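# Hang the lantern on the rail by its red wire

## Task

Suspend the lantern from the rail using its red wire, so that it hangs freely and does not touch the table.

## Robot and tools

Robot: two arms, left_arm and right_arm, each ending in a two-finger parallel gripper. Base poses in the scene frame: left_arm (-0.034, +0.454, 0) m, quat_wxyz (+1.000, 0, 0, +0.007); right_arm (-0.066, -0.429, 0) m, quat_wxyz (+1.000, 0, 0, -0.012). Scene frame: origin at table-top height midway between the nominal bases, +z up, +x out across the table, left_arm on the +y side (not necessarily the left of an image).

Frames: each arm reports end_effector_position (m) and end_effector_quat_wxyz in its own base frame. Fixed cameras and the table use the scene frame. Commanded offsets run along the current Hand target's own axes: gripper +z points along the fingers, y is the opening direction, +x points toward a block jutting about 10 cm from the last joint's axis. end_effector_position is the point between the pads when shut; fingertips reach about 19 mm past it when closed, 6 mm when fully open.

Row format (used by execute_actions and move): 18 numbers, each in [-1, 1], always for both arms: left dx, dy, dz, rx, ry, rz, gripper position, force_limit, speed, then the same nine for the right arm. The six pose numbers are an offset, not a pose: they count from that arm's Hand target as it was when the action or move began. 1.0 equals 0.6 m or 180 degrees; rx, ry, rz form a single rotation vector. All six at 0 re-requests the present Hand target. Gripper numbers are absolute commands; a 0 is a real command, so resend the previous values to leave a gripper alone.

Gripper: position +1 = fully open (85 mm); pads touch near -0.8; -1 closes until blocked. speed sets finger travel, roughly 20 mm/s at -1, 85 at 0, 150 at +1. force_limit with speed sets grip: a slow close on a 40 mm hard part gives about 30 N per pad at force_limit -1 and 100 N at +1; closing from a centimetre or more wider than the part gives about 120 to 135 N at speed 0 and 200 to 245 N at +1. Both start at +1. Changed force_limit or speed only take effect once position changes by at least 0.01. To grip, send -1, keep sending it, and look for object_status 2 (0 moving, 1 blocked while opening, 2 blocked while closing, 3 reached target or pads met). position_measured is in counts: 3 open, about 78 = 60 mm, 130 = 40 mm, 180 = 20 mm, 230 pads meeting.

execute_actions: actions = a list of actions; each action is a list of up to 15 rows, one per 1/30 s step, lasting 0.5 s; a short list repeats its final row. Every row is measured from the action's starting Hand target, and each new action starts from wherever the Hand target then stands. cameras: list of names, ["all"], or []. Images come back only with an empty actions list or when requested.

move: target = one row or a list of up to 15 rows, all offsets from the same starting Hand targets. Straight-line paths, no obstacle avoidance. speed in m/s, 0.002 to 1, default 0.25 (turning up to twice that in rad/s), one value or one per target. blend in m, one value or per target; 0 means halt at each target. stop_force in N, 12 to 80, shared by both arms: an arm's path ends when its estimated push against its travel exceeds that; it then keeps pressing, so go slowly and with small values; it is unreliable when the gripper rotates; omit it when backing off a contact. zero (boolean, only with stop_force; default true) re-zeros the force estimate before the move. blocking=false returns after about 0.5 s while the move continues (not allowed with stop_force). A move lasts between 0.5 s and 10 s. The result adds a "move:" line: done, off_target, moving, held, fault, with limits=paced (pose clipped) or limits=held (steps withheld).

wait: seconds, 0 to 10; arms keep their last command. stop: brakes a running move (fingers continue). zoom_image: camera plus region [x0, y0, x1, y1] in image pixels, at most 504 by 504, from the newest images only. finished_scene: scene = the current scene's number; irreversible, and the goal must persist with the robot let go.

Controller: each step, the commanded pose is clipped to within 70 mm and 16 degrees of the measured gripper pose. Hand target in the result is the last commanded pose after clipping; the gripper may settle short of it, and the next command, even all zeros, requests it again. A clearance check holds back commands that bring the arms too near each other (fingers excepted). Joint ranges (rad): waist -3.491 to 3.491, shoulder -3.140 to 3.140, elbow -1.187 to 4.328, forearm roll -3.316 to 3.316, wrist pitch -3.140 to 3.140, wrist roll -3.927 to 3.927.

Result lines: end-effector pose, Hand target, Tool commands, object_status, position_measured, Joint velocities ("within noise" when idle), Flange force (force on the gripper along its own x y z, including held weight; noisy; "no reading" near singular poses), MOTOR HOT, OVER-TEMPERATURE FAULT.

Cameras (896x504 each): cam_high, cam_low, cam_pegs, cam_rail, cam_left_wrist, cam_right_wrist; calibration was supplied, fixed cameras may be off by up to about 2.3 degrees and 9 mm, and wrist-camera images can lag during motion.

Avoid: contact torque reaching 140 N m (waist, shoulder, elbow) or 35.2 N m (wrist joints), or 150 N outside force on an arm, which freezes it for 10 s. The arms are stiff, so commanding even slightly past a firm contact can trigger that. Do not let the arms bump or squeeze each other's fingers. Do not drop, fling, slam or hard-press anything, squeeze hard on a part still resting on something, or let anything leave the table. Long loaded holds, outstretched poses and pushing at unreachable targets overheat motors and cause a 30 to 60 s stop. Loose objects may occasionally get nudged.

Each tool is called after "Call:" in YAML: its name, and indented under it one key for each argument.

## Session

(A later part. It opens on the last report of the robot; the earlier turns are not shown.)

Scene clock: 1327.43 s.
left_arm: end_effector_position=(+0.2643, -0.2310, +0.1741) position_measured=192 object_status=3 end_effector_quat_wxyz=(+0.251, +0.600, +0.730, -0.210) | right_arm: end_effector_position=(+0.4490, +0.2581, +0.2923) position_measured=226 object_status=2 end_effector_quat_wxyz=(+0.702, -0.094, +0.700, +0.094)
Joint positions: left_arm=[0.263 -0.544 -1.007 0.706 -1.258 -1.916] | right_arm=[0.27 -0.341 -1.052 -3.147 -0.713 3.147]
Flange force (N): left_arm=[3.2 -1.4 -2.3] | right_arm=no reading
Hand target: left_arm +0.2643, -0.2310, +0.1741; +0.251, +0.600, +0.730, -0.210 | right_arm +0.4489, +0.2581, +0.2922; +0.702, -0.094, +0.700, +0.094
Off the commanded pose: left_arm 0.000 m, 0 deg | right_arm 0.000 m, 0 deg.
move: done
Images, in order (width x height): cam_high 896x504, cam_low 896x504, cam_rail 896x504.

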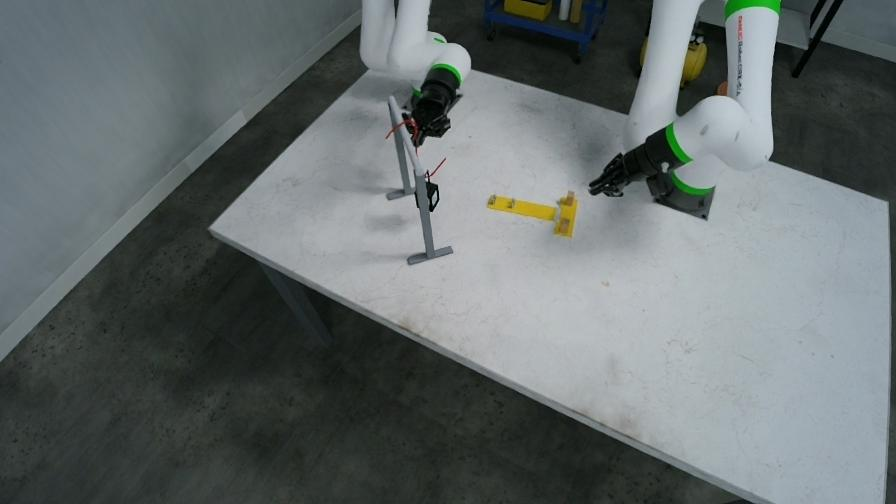

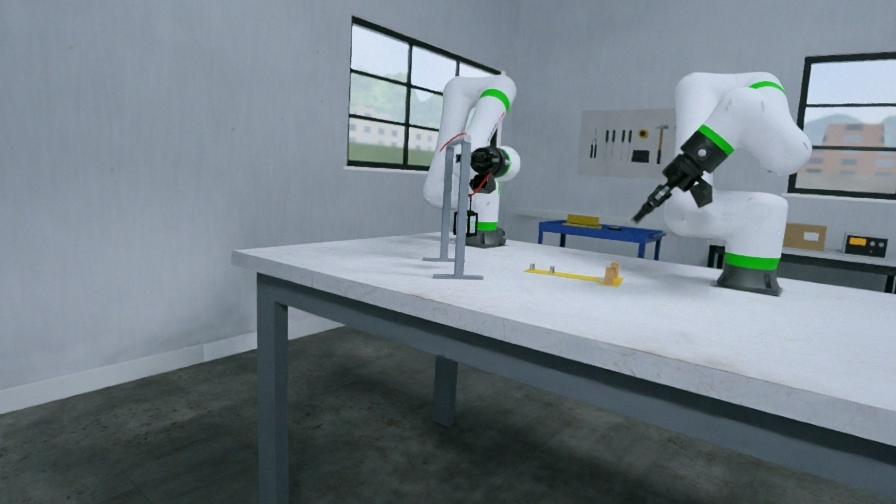

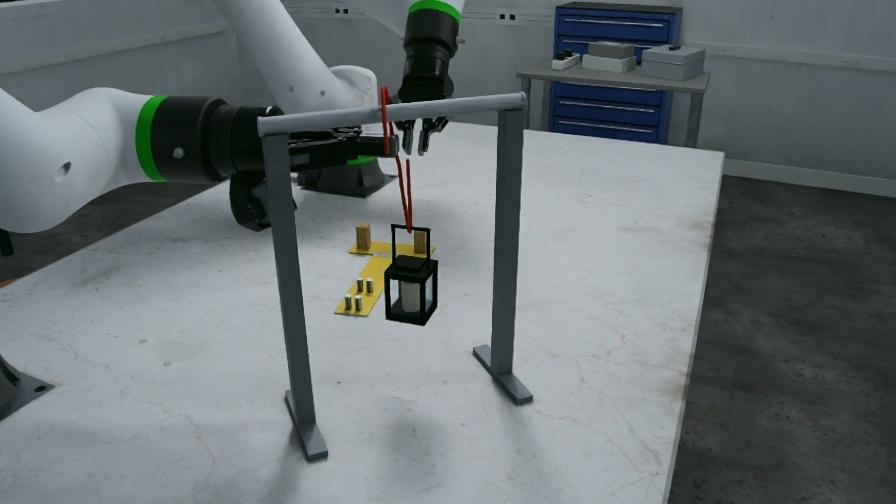

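Call:
move:
  target: [0,0,0,0,0,0,-0.5,0,-0.8,0.0125,-0.004,0.003,0,0,0,-1,0.3,-1]
  speed: 0.02
  cameras: ["cam_rail","cam_high","cam_low"]

Call:
zoom_image:
  camera: "cam_low"
  region: [430, 90, 490, 170]

Call:
zoom_image:
  camera: "cam_high"
  region: [370, 80, 430, 160]

Call:
zoom_image:
  camera: "cam_rail"
  region: [220, 40, 420, 260]

Scene clock: 1333.83 s.
left_arm: end_effector_position=(+0.2643, -0.2310, +0.1741) position_measured=192 object_status=3 end_effector_quat_wxyz=(+0.251, +0.600, +0.730, -0.210) | right_arm: end_effector_position=(+0.4513, +0.2563, +0.2847) position_measured=226 object_status=2 end_effector_quat_wxyz=(+0.702, -0.094, +0.700, +0.094)
Joint positions: left_arm=[0.263 -0.544 -1.007 0.706 -1.258 -1.916] | right_arm=[0.258 -0.316 -1.055 -3.128 -0.741 3.133]
Flange force (N): left_arm=[3.0 -0.9 -1.4] | right_arm=no reading
Hand target: left_arm +0.2643, -0.2310, +0.1741; +0.251, +0.600, +0.730, -0.210 | right_arm +0.4513, +0.2563, +0.2847; +0.702, -0.094, +0.700, +0.094
Off the commanded pose: left_arm 0.000 m, 0 deg | right_arm 0.000 m, 0 deg.
move: done
Images, in order (width x height): cam_high 896x504, cam_low 896x504, cam_rail 896x504.

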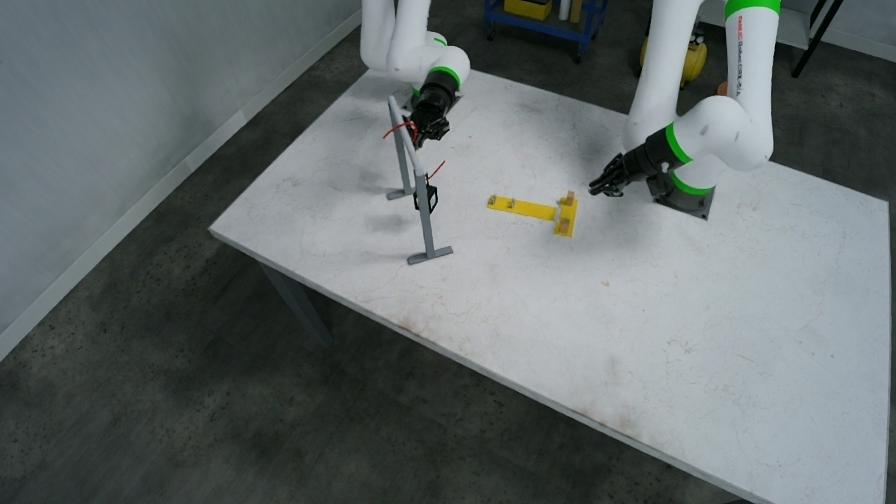

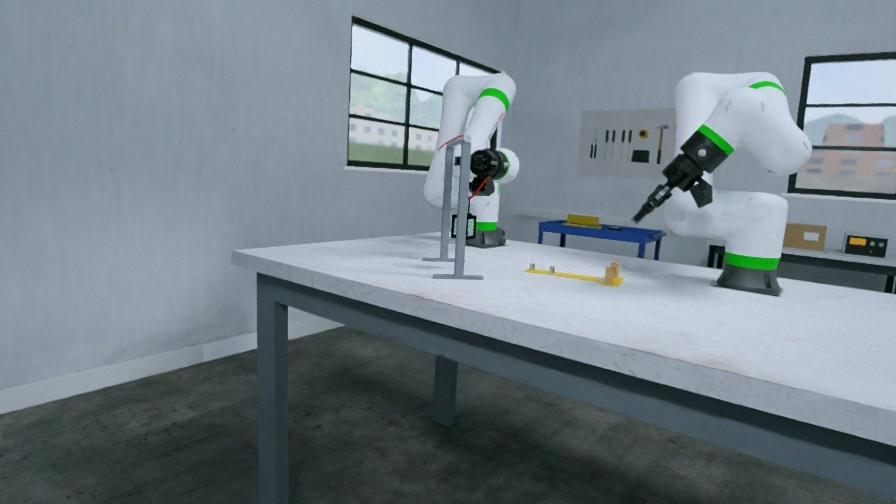

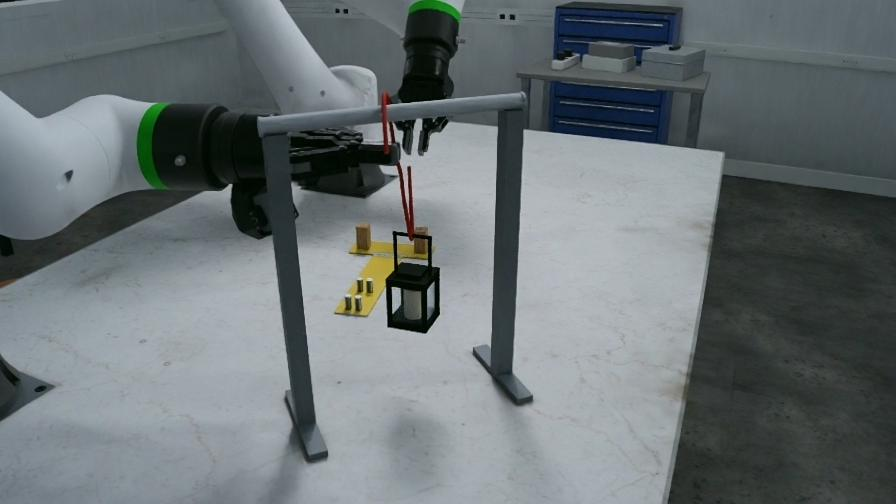

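Scaled by 6.300.

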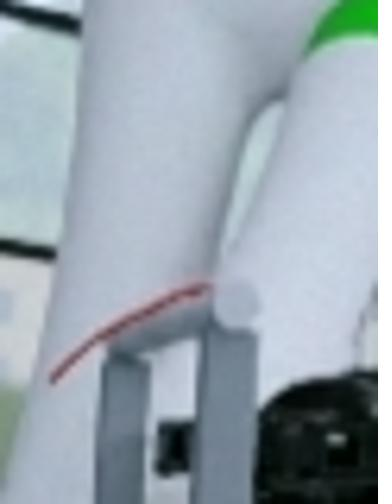

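Scaled by 6.300.

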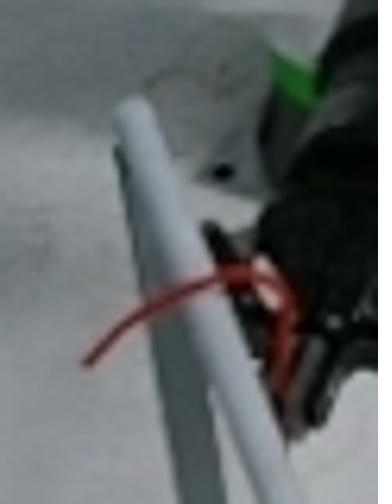

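Scaled by 2.291.

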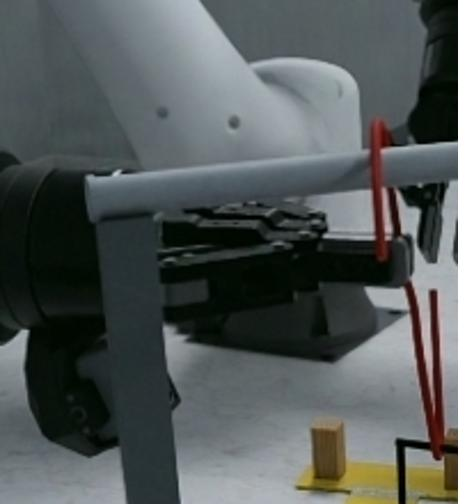

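Call:
move:
  target: [0,0,0,0,0,0,-0.5,0,-0.8,0,0,0,0,0,0,-0.6,0.3,-1]
  speed: 0.02
  cameras: ["cam_rail","cam_high","cam_low","cam_right_wrist"]

Call:
zoom_image:
  camera: "cam_low"
  region: [430, 90, 490, 170]

Call:
zoom_image:
  camera: "cam_high"
  region: [370, 80, 430, 160]

Call:
zoom_image:
  camera: "cam_rail"
  region: [260, 60, 460, 340]

Scene clock: 1337.70 s.
left_arm: end_effector_position=(+0.2643, -0.2310, +0.1741) position_measured=192 object_status=3 end_effector_quat_wxyz=(+0.251, +0.600, +0.730, -0.210) | right_arm: end_effector_position=(+0.4513, +0.2563, +0.2847) position_measured=204 object_status=0 end_effector_quat_wxyz=(+0.702, -0.094, +0.700, +0.094)
Joint positions: left_arm=[0.263 -0.544 -1.007 0.706 -1.258 -1.916] | right_arm=[0.258 -0.316 -1.055 -3.128 -0.741 3.133]
Flange force (N): left_arm=[2.8 -1.6 -2.2] | right_arm=no reading
Hand target: left_arm +0.2643, -0.2310, +0.1741; +0.251, +0.600, +0.730, -0.210 | right_arm +0.4513, +0.2563, +0.2847; +0.702, -0.094, +0.700, +0.094
Off the commanded pose: left_arm 0.000 m, 0 deg | right_arm 0.000 m, 0 deg.
move: done
camera_calibration:
cam_right_wrist: T_world_to_cam=[[-0.267231, 0.963498, -0.0161175, -0.118496], [-0.346388, -0.0804379, 0.934636, -0.0756925], [0.899223, 0.255347, 0.355239, -0.445388], [0, 0, 0, 1]] pos_world=[0.342618, 0.221811, 0.227054]
Images, in order (width x height): cam_high 896x504, cam_low 896x504, cam_rail 896x504, cam_right_wrist 896x504.

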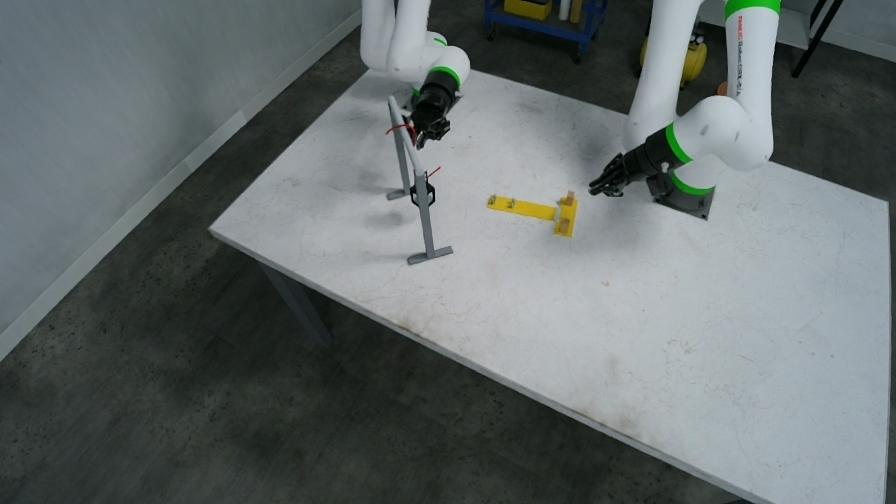

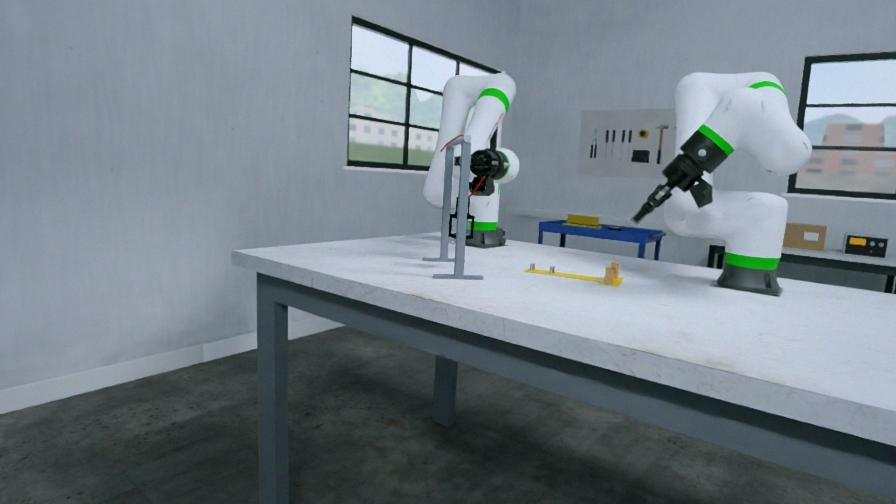

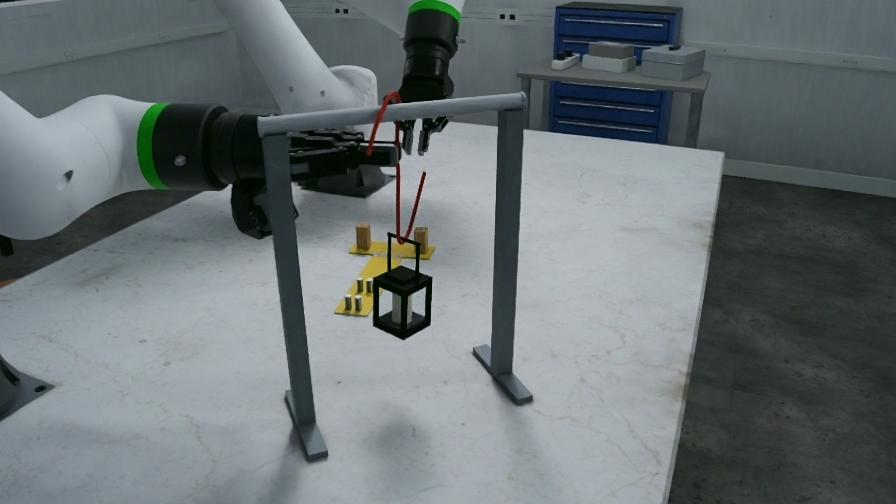

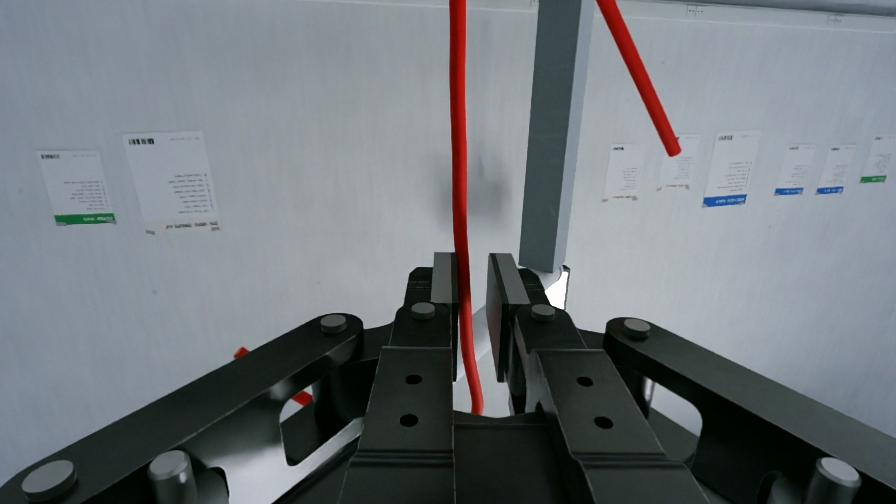

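Scaled by 6.300.

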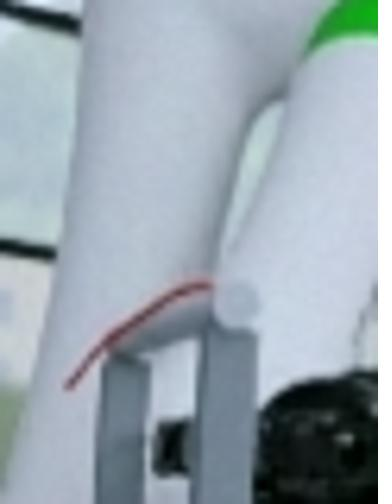

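Scaled by 6.300.

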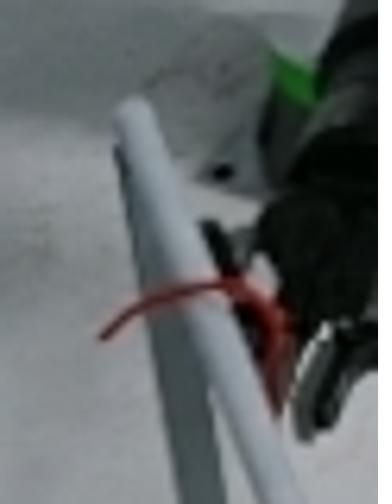

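Scaled by 1.800.

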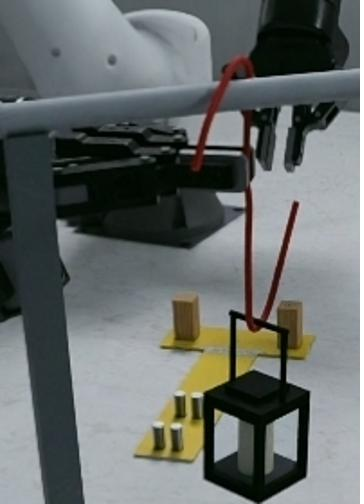

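Call:
move:
  target: [0,0,0,0,0,0,-0.5,0,-0.8,0,0,0,0,0,0,-0.3,0.3,-1]
  speed: 0.02
  cameras: ["cam_rail","cam_high","cam_low","cam_right_wrist"]

Call:
zoom_image:
  camera: "cam_high"
  region: [370, 80, 430, 160]

Call:
zoom_image:
  camera: "cam_rail"
  region: [260, 60, 460, 340]

Scene clock: 1342.33 s.
left_arm: end_effector_position=(+0.2643, -0.2310, +0.1741) position_measured=192 object_status=3 end_effector_quat_wxyz=(+0.251, +0.600, +0.730, -0.210) | right_arm: end_effector_position=(+0.4513, +0.2563, +0.2847) position_measured=167 object_status=0 end_effector_quat_wxyz=(+0.702, -0.094, +0.700, +0.094)
Joint positions: left_arm=[0.263 -0.544 -1.007 0.706 -1.258 -1.916] | right_arm=[0.258 -0.316 -1.055 -3.128 -0.741 3.133]
Flange force (N): left_arm=[2.8 -1.6 -2.2] | right_arm=no reading
Hand target: left_arm +0.2643, -0.2310, +0.1741; +0.251, +0.600, +0.730, -0.210 | right_arm +0.4513, +0.2563, +0.2847; +0.702, -0.094, +0.700, +0.094
Off the commanded pose: left_arm 0.000 m, 0 deg | right_arm 0.000 m, 0 deg.
move: done
camera_calibration:
cam_right_wrist: T_world_to_cam=[[-0.267222, 0.9635, -0.0161424, -0.118493], [-0.346395, -0.0804122, 0.934636, -0.075789], [0.899223, 0.255347, 0.355239, -0.445423], [0, 0, 0, 1]] pos_world=[0.342618, 0.221811, 0.227154]
Images, in order (width x height): cam_high 896x504, cam_low 896x504, cam_rail 896x504, cam_right_wrist 896x504.

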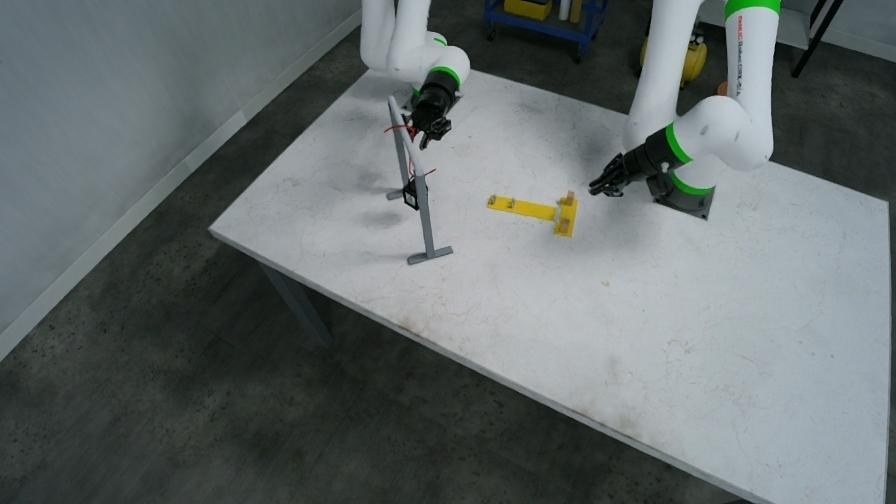

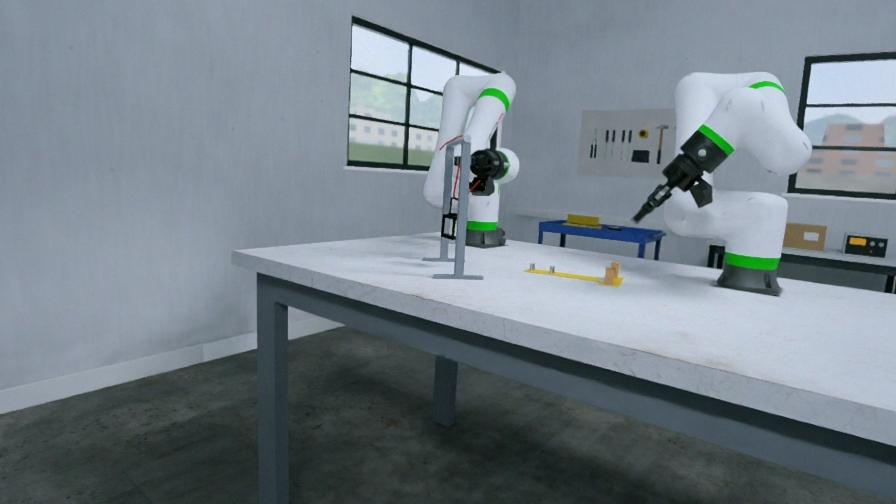

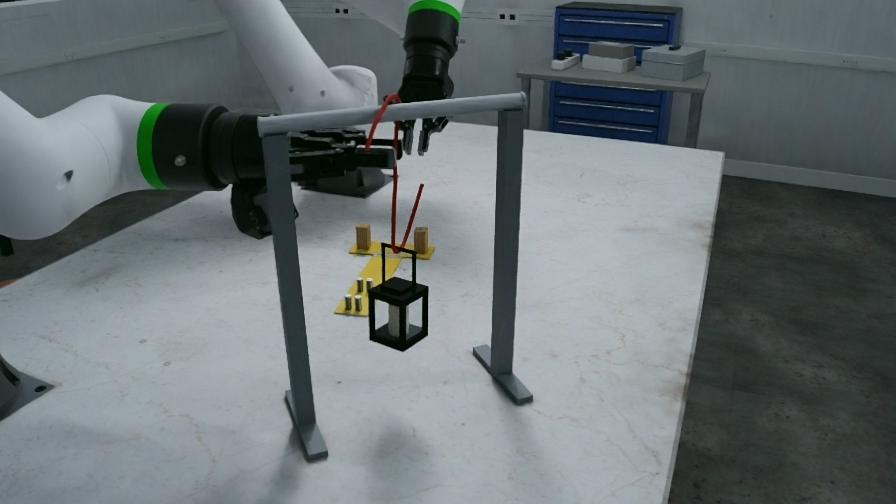

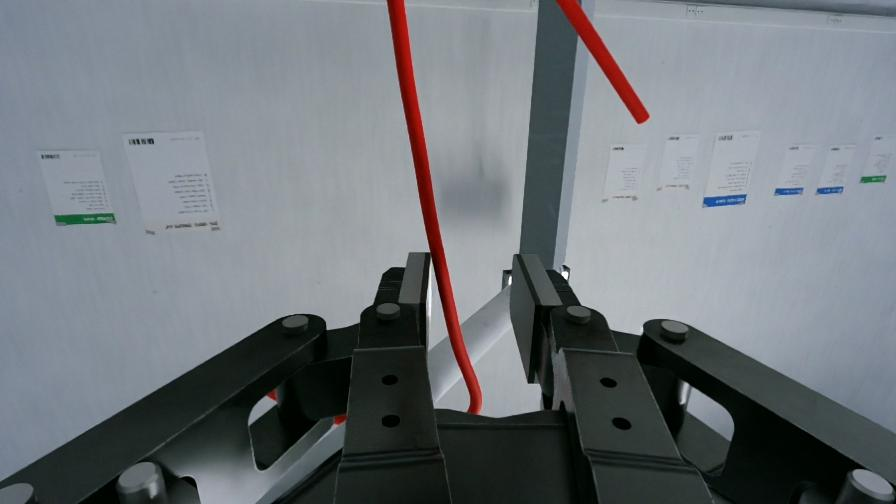

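Scaled by 6.300.

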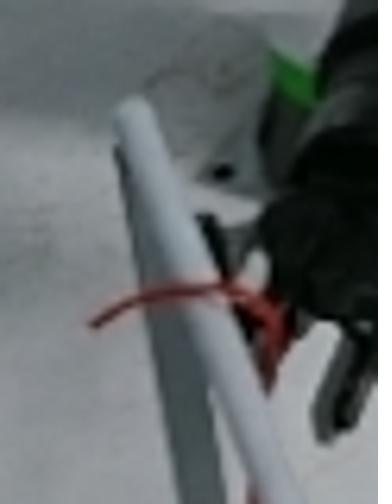

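Scaled by 1.800.

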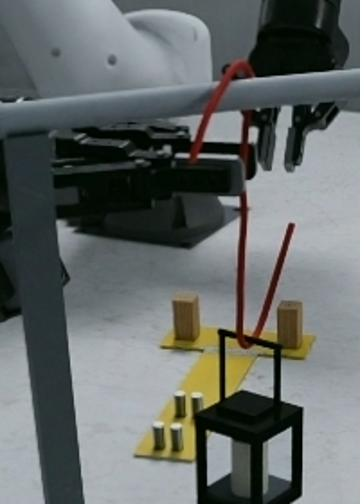

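Call:
move:
  target:
    - [0,0,0,0,0,0,-0.5,0,-0.8,0,0,-0.035,0,0,0,-0.3,0.3,-1]
    - [0,0,0,0,0,0,-0.5,0,-0.8,0,0.05,-0.12,0,0,0,-0.3,0.3,-1]
  speed: 0.03
  cameras: ["cam_rail","cam_high","cam_low","cam_right_wrist"]

Call:
zoom_image:
  camera: "cam_high"
  region: [370, 80, 430, 160]

Call:
zoom_image:
  camera: "cam_rail"
  region: [260, 60, 460, 380]

Call:
zoom_image:
  camera: "cam_low"
  region: [420, 110, 500, 260]

Scene clock: 1353.13 s.
left_arm: end_effector_position=(+0.2643, -0.2310, +0.1741) position_measured=192 object_status=3 end_effector_quat_wxyz=(+0.251, +0.600, +0.730, -0.210) | right_arm: end_effector_position=(+0.3749, +0.2658, +0.2849) position_measured=167 object_status=3 end_effector_quat_wxyz=(+0.693, -0.114, +0.703, +0.112)
Joint positions: left_arm=[0.263 -0.544 -1.007 0.706 -1.258 -1.916] | right_arm=[0.356 -0.587 -1.19 -3.208 -0.589 3.196]
Flange force (N): left_arm=[2.6 -1.7 -2.0] | right_arm=no reading
Hand target: left_arm +0.2643, -0.2310, +0.1741; +0.251, +0.600, +0.730, -0.210 | right_arm +0.3740, +0.2662, +0.2845; +0.702, -0.094, +0.700, +0.094
Off the commanded pose: left_arm 0.000 m, 0 deg | right_arm 0.001 m, 3 deg.
joint sent to its limit (right arm) — joint 3 (elbow), lower limit, where the elbow is as bent as it goes. The joint targets are off in orientation, not in position.
move: off_target (right_arm)
camera_calibration:
cam_right_wrist: T_world_to_cam=[[-0.318239, 0.947879, -0.0157684, -0.12489], [-0.326249, -0.0938865, 0.94061, -0.107385], [0.890104, 0.304483, 0.339123, -0.384244], [0, 0, 0, 1]] pos_world=[0.267239, 0.225295, 0.229344]
Images, in order (width x height): cam_high 896x504, cam_low 896x504, cam_rail 896x504, cam_right_wrist 896x504.

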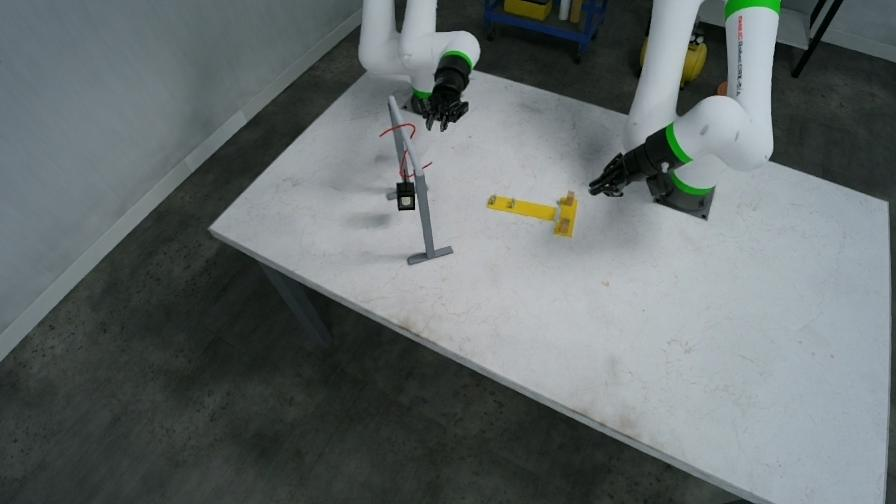

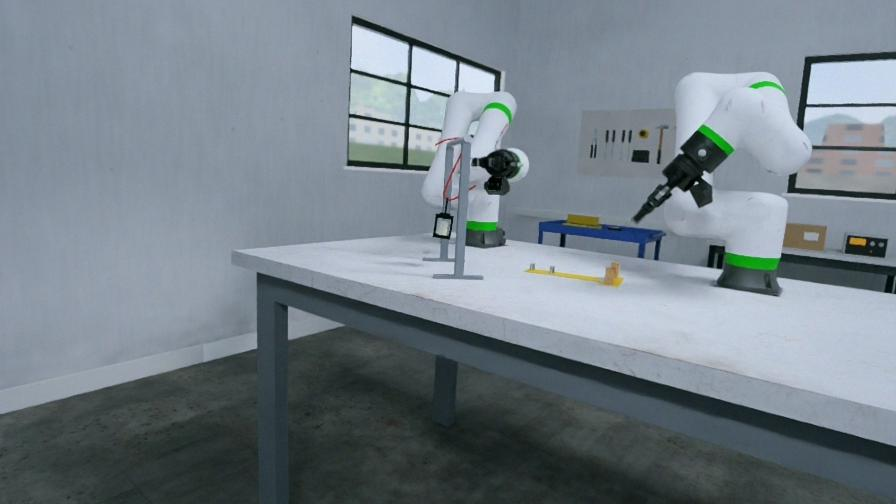

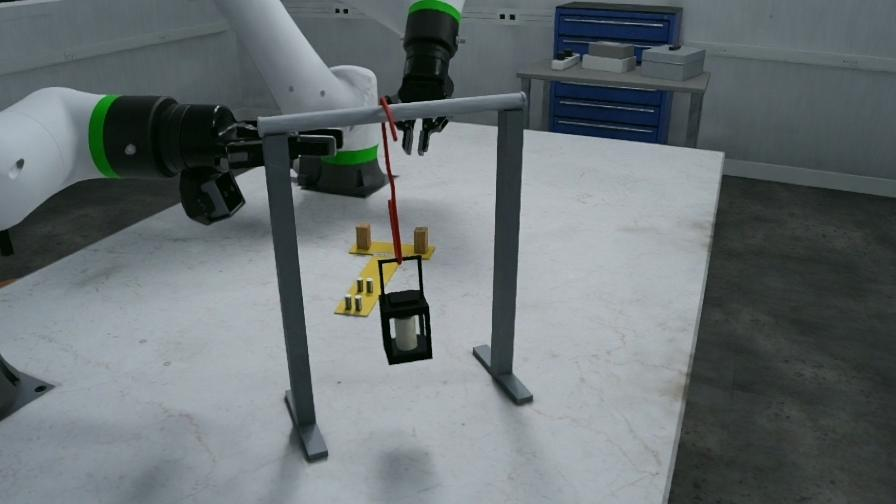

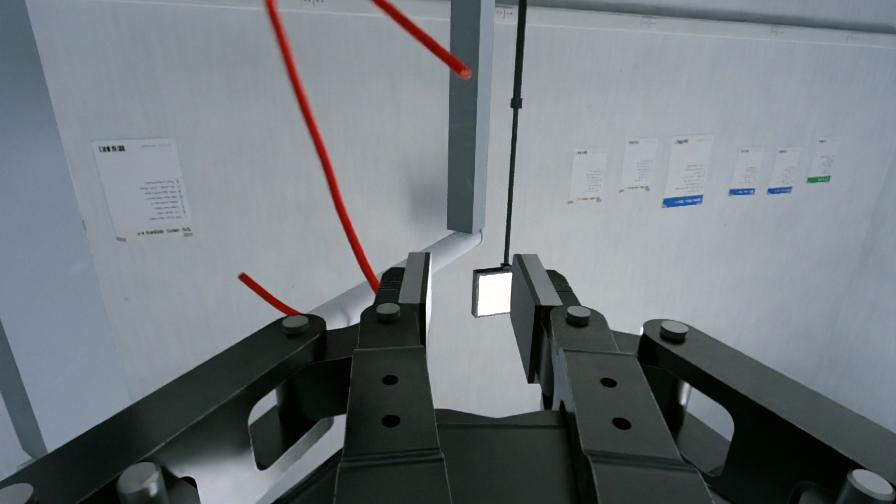

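Scaled by 6.300.

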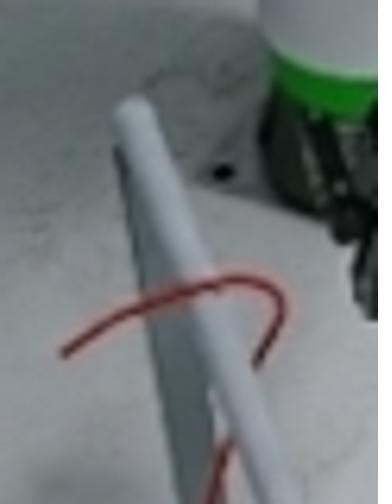

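Scaled by 1.575.

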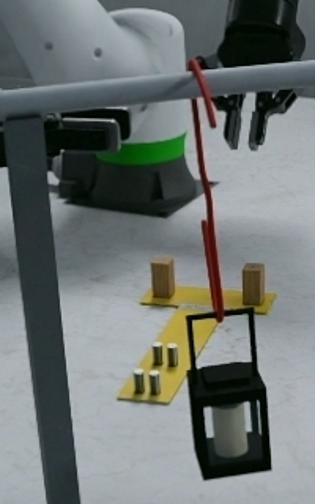

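Scaled by 3.360.

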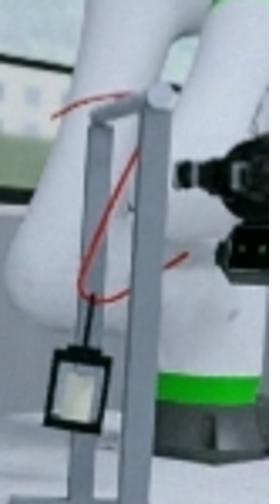

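Call:
wait:
  seconds: 3
  cameras: ["cam_rail","cam_high","cam_low"]

Call:
zoom_image:
  camera: "cam_low"
  region: [420, 110, 500, 260]

Call:
zoom_image:
  camera: "cam_rail"
  region: [260, 60, 460, 380]

Scene clock: 1358.50 s.
left_arm: end_effector_position=(+0.2643, -0.2310, +0.1741) position_measured=192 object_status=3 end_effector_quat_wxyz=(+0.251, +0.600, +0.730, -0.210) | right_arm: end_effector_position=(+0.3749, +0.2658, +0.2849) position_measured=167 object_status=3 end_effector_quat_wxyz=(+0.693, -0.114, +0.703, +0.112)
Joint positions: left_arm=[0.263 -0.544 -1.007 0.706 -1.258 -1.916] | right_arm=[0.356 -0.587 -1.19 -3.208 -0.589 3.196]
Flange force (N): left_arm=[3.2 -1.0 -2.0] | right_arm=no reading
Hand target: left_arm +0.2643, -0.2310, +0.1741; +0.251, +0.600, +0.730, -0.210 | right_arm +0.3740, +0.2662, +0.2845; +0.702, -0.094, +0.700, +0.094
Tool commands: left_gripper/position=-0.5 left_gripper/force_limit=+0.0 left_gripper/speed=-0.8 right_gripper/position=-0.3 right_gripper/force_limit=+0.3 right_gripper/speed=-1.0
Off the commanded pose: left_arm 0.000 m, 0 deg | right_arm 0.001 m, 3 deg.
wait: 3.00 s; at rest from the start
Images, in order (width x height): cam_high 896x504, cam_low 896x504, cam_rail 896x504.

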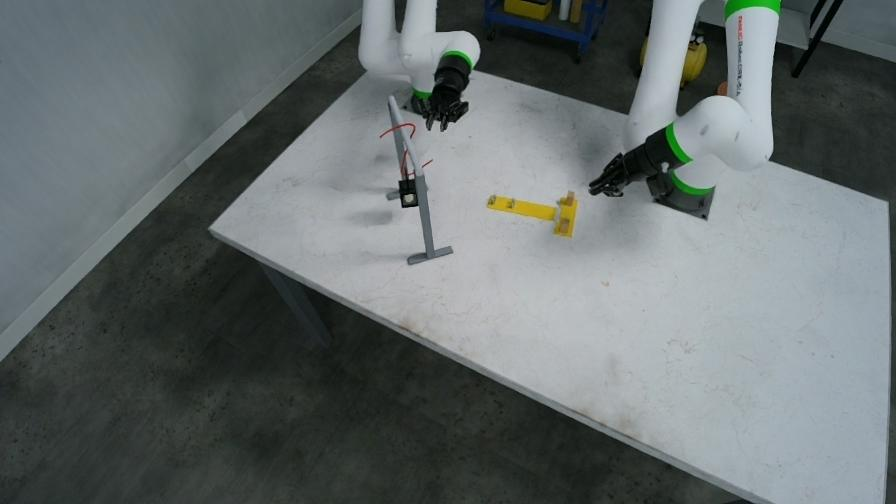

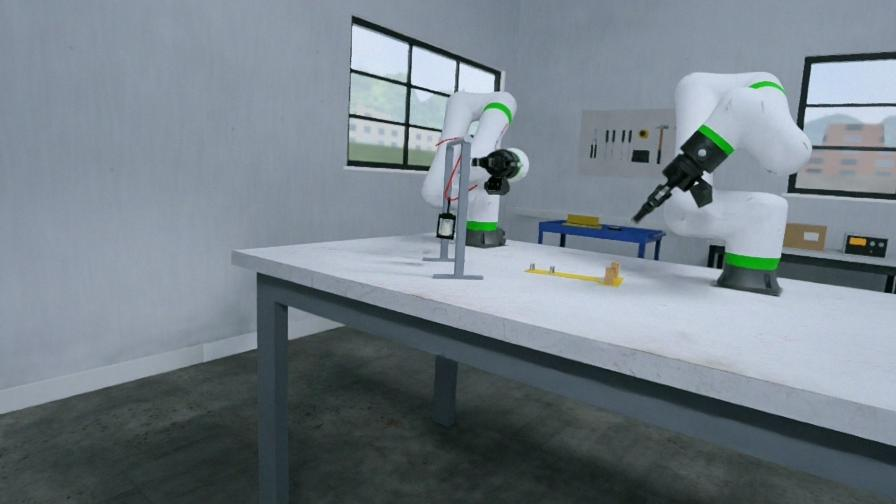

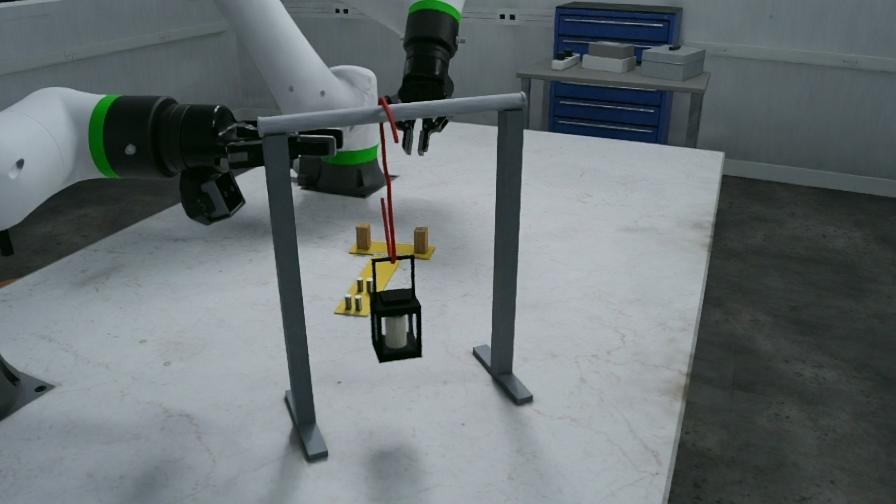

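Scaled by 3.360.

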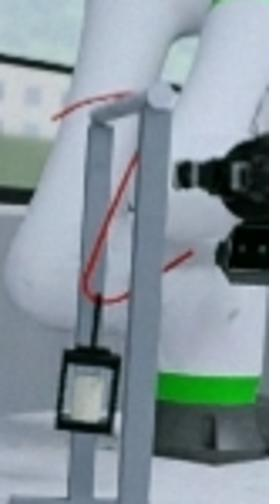

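Scaled by 1.575.

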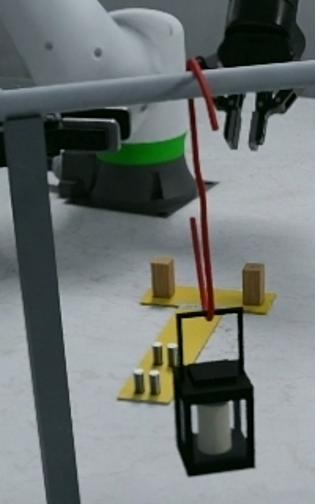

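Call:
wait:
  seconds: 3
  cameras: ["cam_rail","cam_low"]

Call:
zoom_image:
  camera: "cam_low"
  region: [420, 110, 500, 260]

Call:
zoom_image:
  camera: "cam_rail"
  region: [260, 60, 460, 380]

Scene clock: 1367.77 s.
left_arm: end_effector_position=(+0.2643, -0.2310, +0.1741) position_measured=192 object_status=3 end_effector_quat_wxyz=(+0.251, +0.600, +0.730, -0.210) | right_arm: end_effector_position=(+0.3749, +0.2658, +0.2849) position_measured=167 object_status=3 end_effector_quat_wxyz=(+0.693, -0.114, +0.703, +0.112)
Joint positions: left_arm=[0.263 -0.544 -1.007 0.706 -1.258 -1.916] | right_arm=[0.356 -0.587 -1.19 -3.208 -0.589 3.196]
Flange force (N): left_arm=[2.8 -1.8 -2.2] | right_arm=no reading
Hand target: left_arm +0.2643, -0.2310, +0.1741; +0.251, +0.600, +0.730, -0.210 | right_arm +0.3740, +0.2662, +0.2845; +0.702, -0.094, +0.700, +0.094
Tool commands: left_gripper/position=-0.5 left_gripper/force_limit=+0.0 left_gripper/speed=-0.8 right_gripper/position=-0.3 right_gripper/force_limit=+0.3 right_gripper/speed=-1.0
Off the commanded pose: left_arm 0.000 m, 0 deg | right_arm 0.001 m, 3 deg.
wait: 3.00 s; at rest from the start
Images, in order (width x height): cam_low 896x504, cam_rail 896x504.

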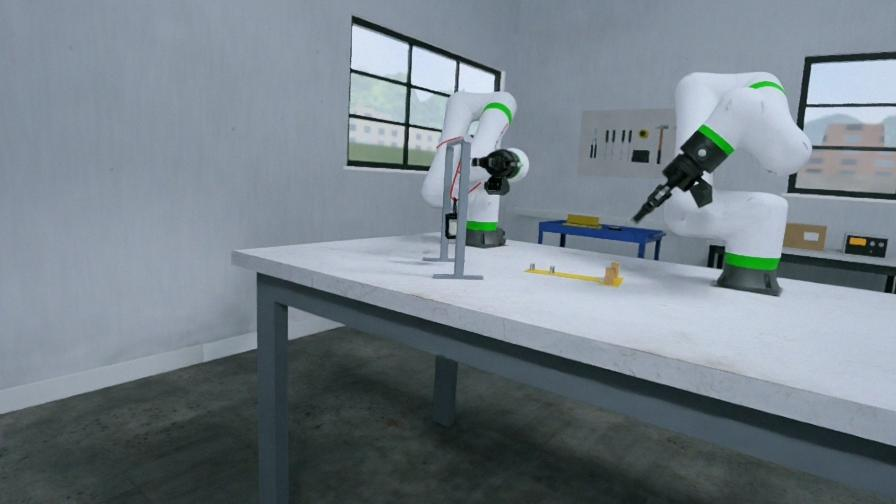

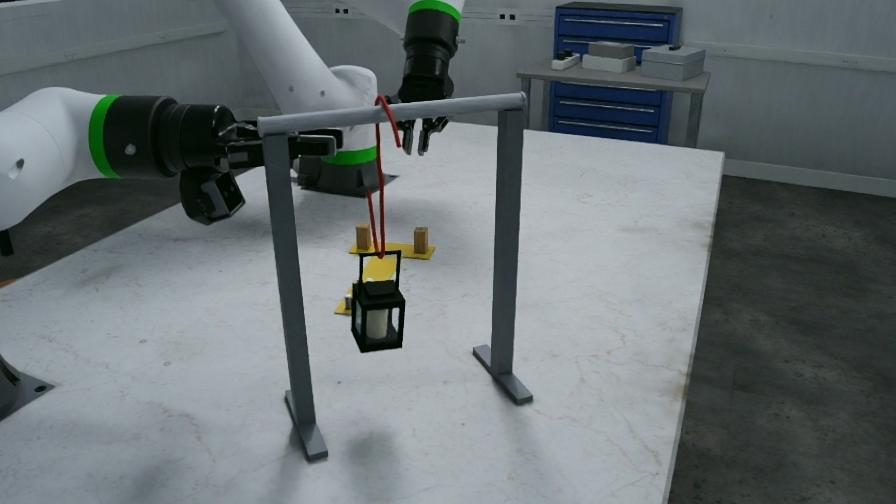

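Scaled by 3.360.

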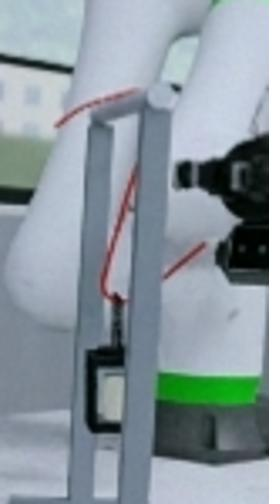

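Scaled by 1.575.

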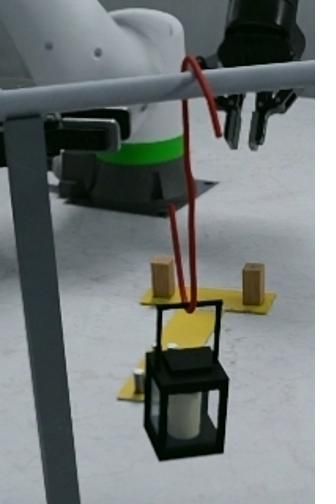

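Call:
wait:
  seconds: 3
  cameras: ["cam_rail","cam_low"]

Call:
zoom_image:
  camera: "cam_rail"
  region: [260, 60, 460, 380]

Scene clock: 1372.43 s.
left_arm: end_effector_position=(+0.2643, -0.2310, +0.1741) position_measured=192 object_status=3 end_effector_quat_wxyz=(+0.251, +0.600, +0.730, -0.210) | right_arm: end_effector_position=(+0.3749, +0.2658, +0.2849) position_measured=167 object_status=3 end_effector_quat_wxyz=(+0.693, -0.114, +0.703, +0.112)
Joint positions: left_arm=[0.263 -0.544 -1.007 0.706 -1.258 -1.916] | right_arm=[0.356 -0.587 -1.19 -3.208 -0.589 3.196]
Flange force (N): left_arm=[2.8 -1.5 -1.7] | right_arm=no reading
Hand target: left_arm +0.2643, -0.2310, +0.1741; +0.251, +0.600, +0.730, -0.210 | right_arm +0.3740, +0.2662, +0.2845; +0.702, -0.094, +0.700, +0.094
Tool commands: left_gripper/position=-0.5 left_gripper/force_limit=+0.0 left_gripper/speed=-0.8 right_gripper/position=-0.3 right_gripper/force_limit=+0.3 right_gripper/speed=-1.0
Off the commanded pose: left_arm 0.000 m, 0 deg | right_arm 0.001 m, 3 deg.
wait: 3.00 s; at rest from the start
Images, in order (width x height): cam_low 896x504, cam_rail 896x504.

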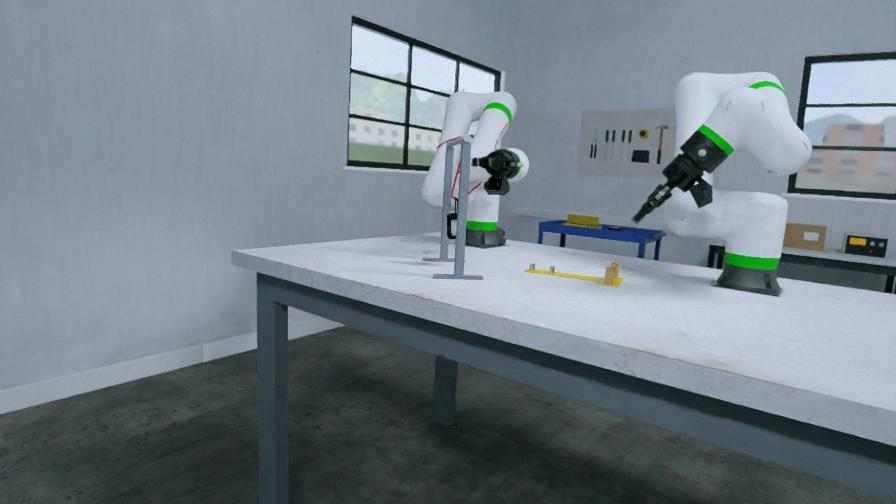

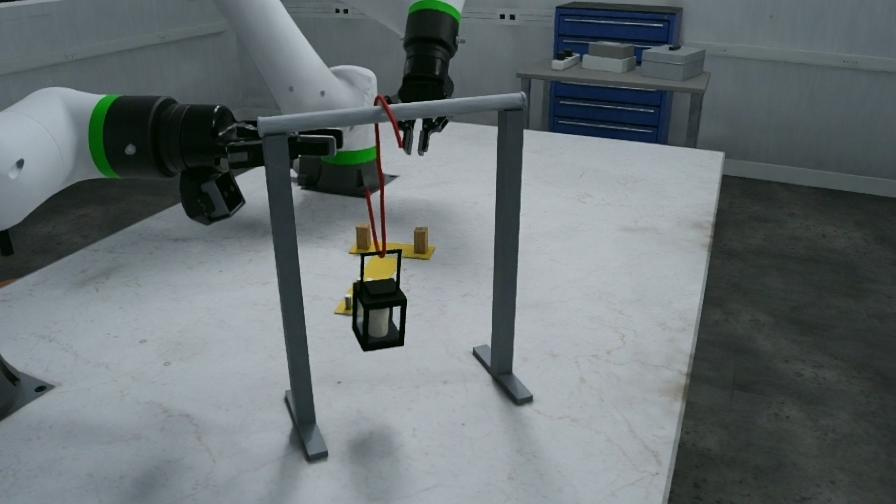

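Scaled by 1.575.

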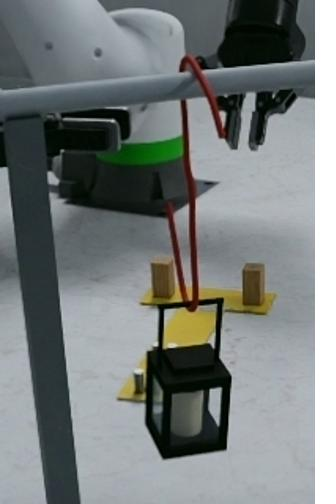

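Settled.

Call:
finished_scene:
  scene: 1

The scene is finished: the task was done.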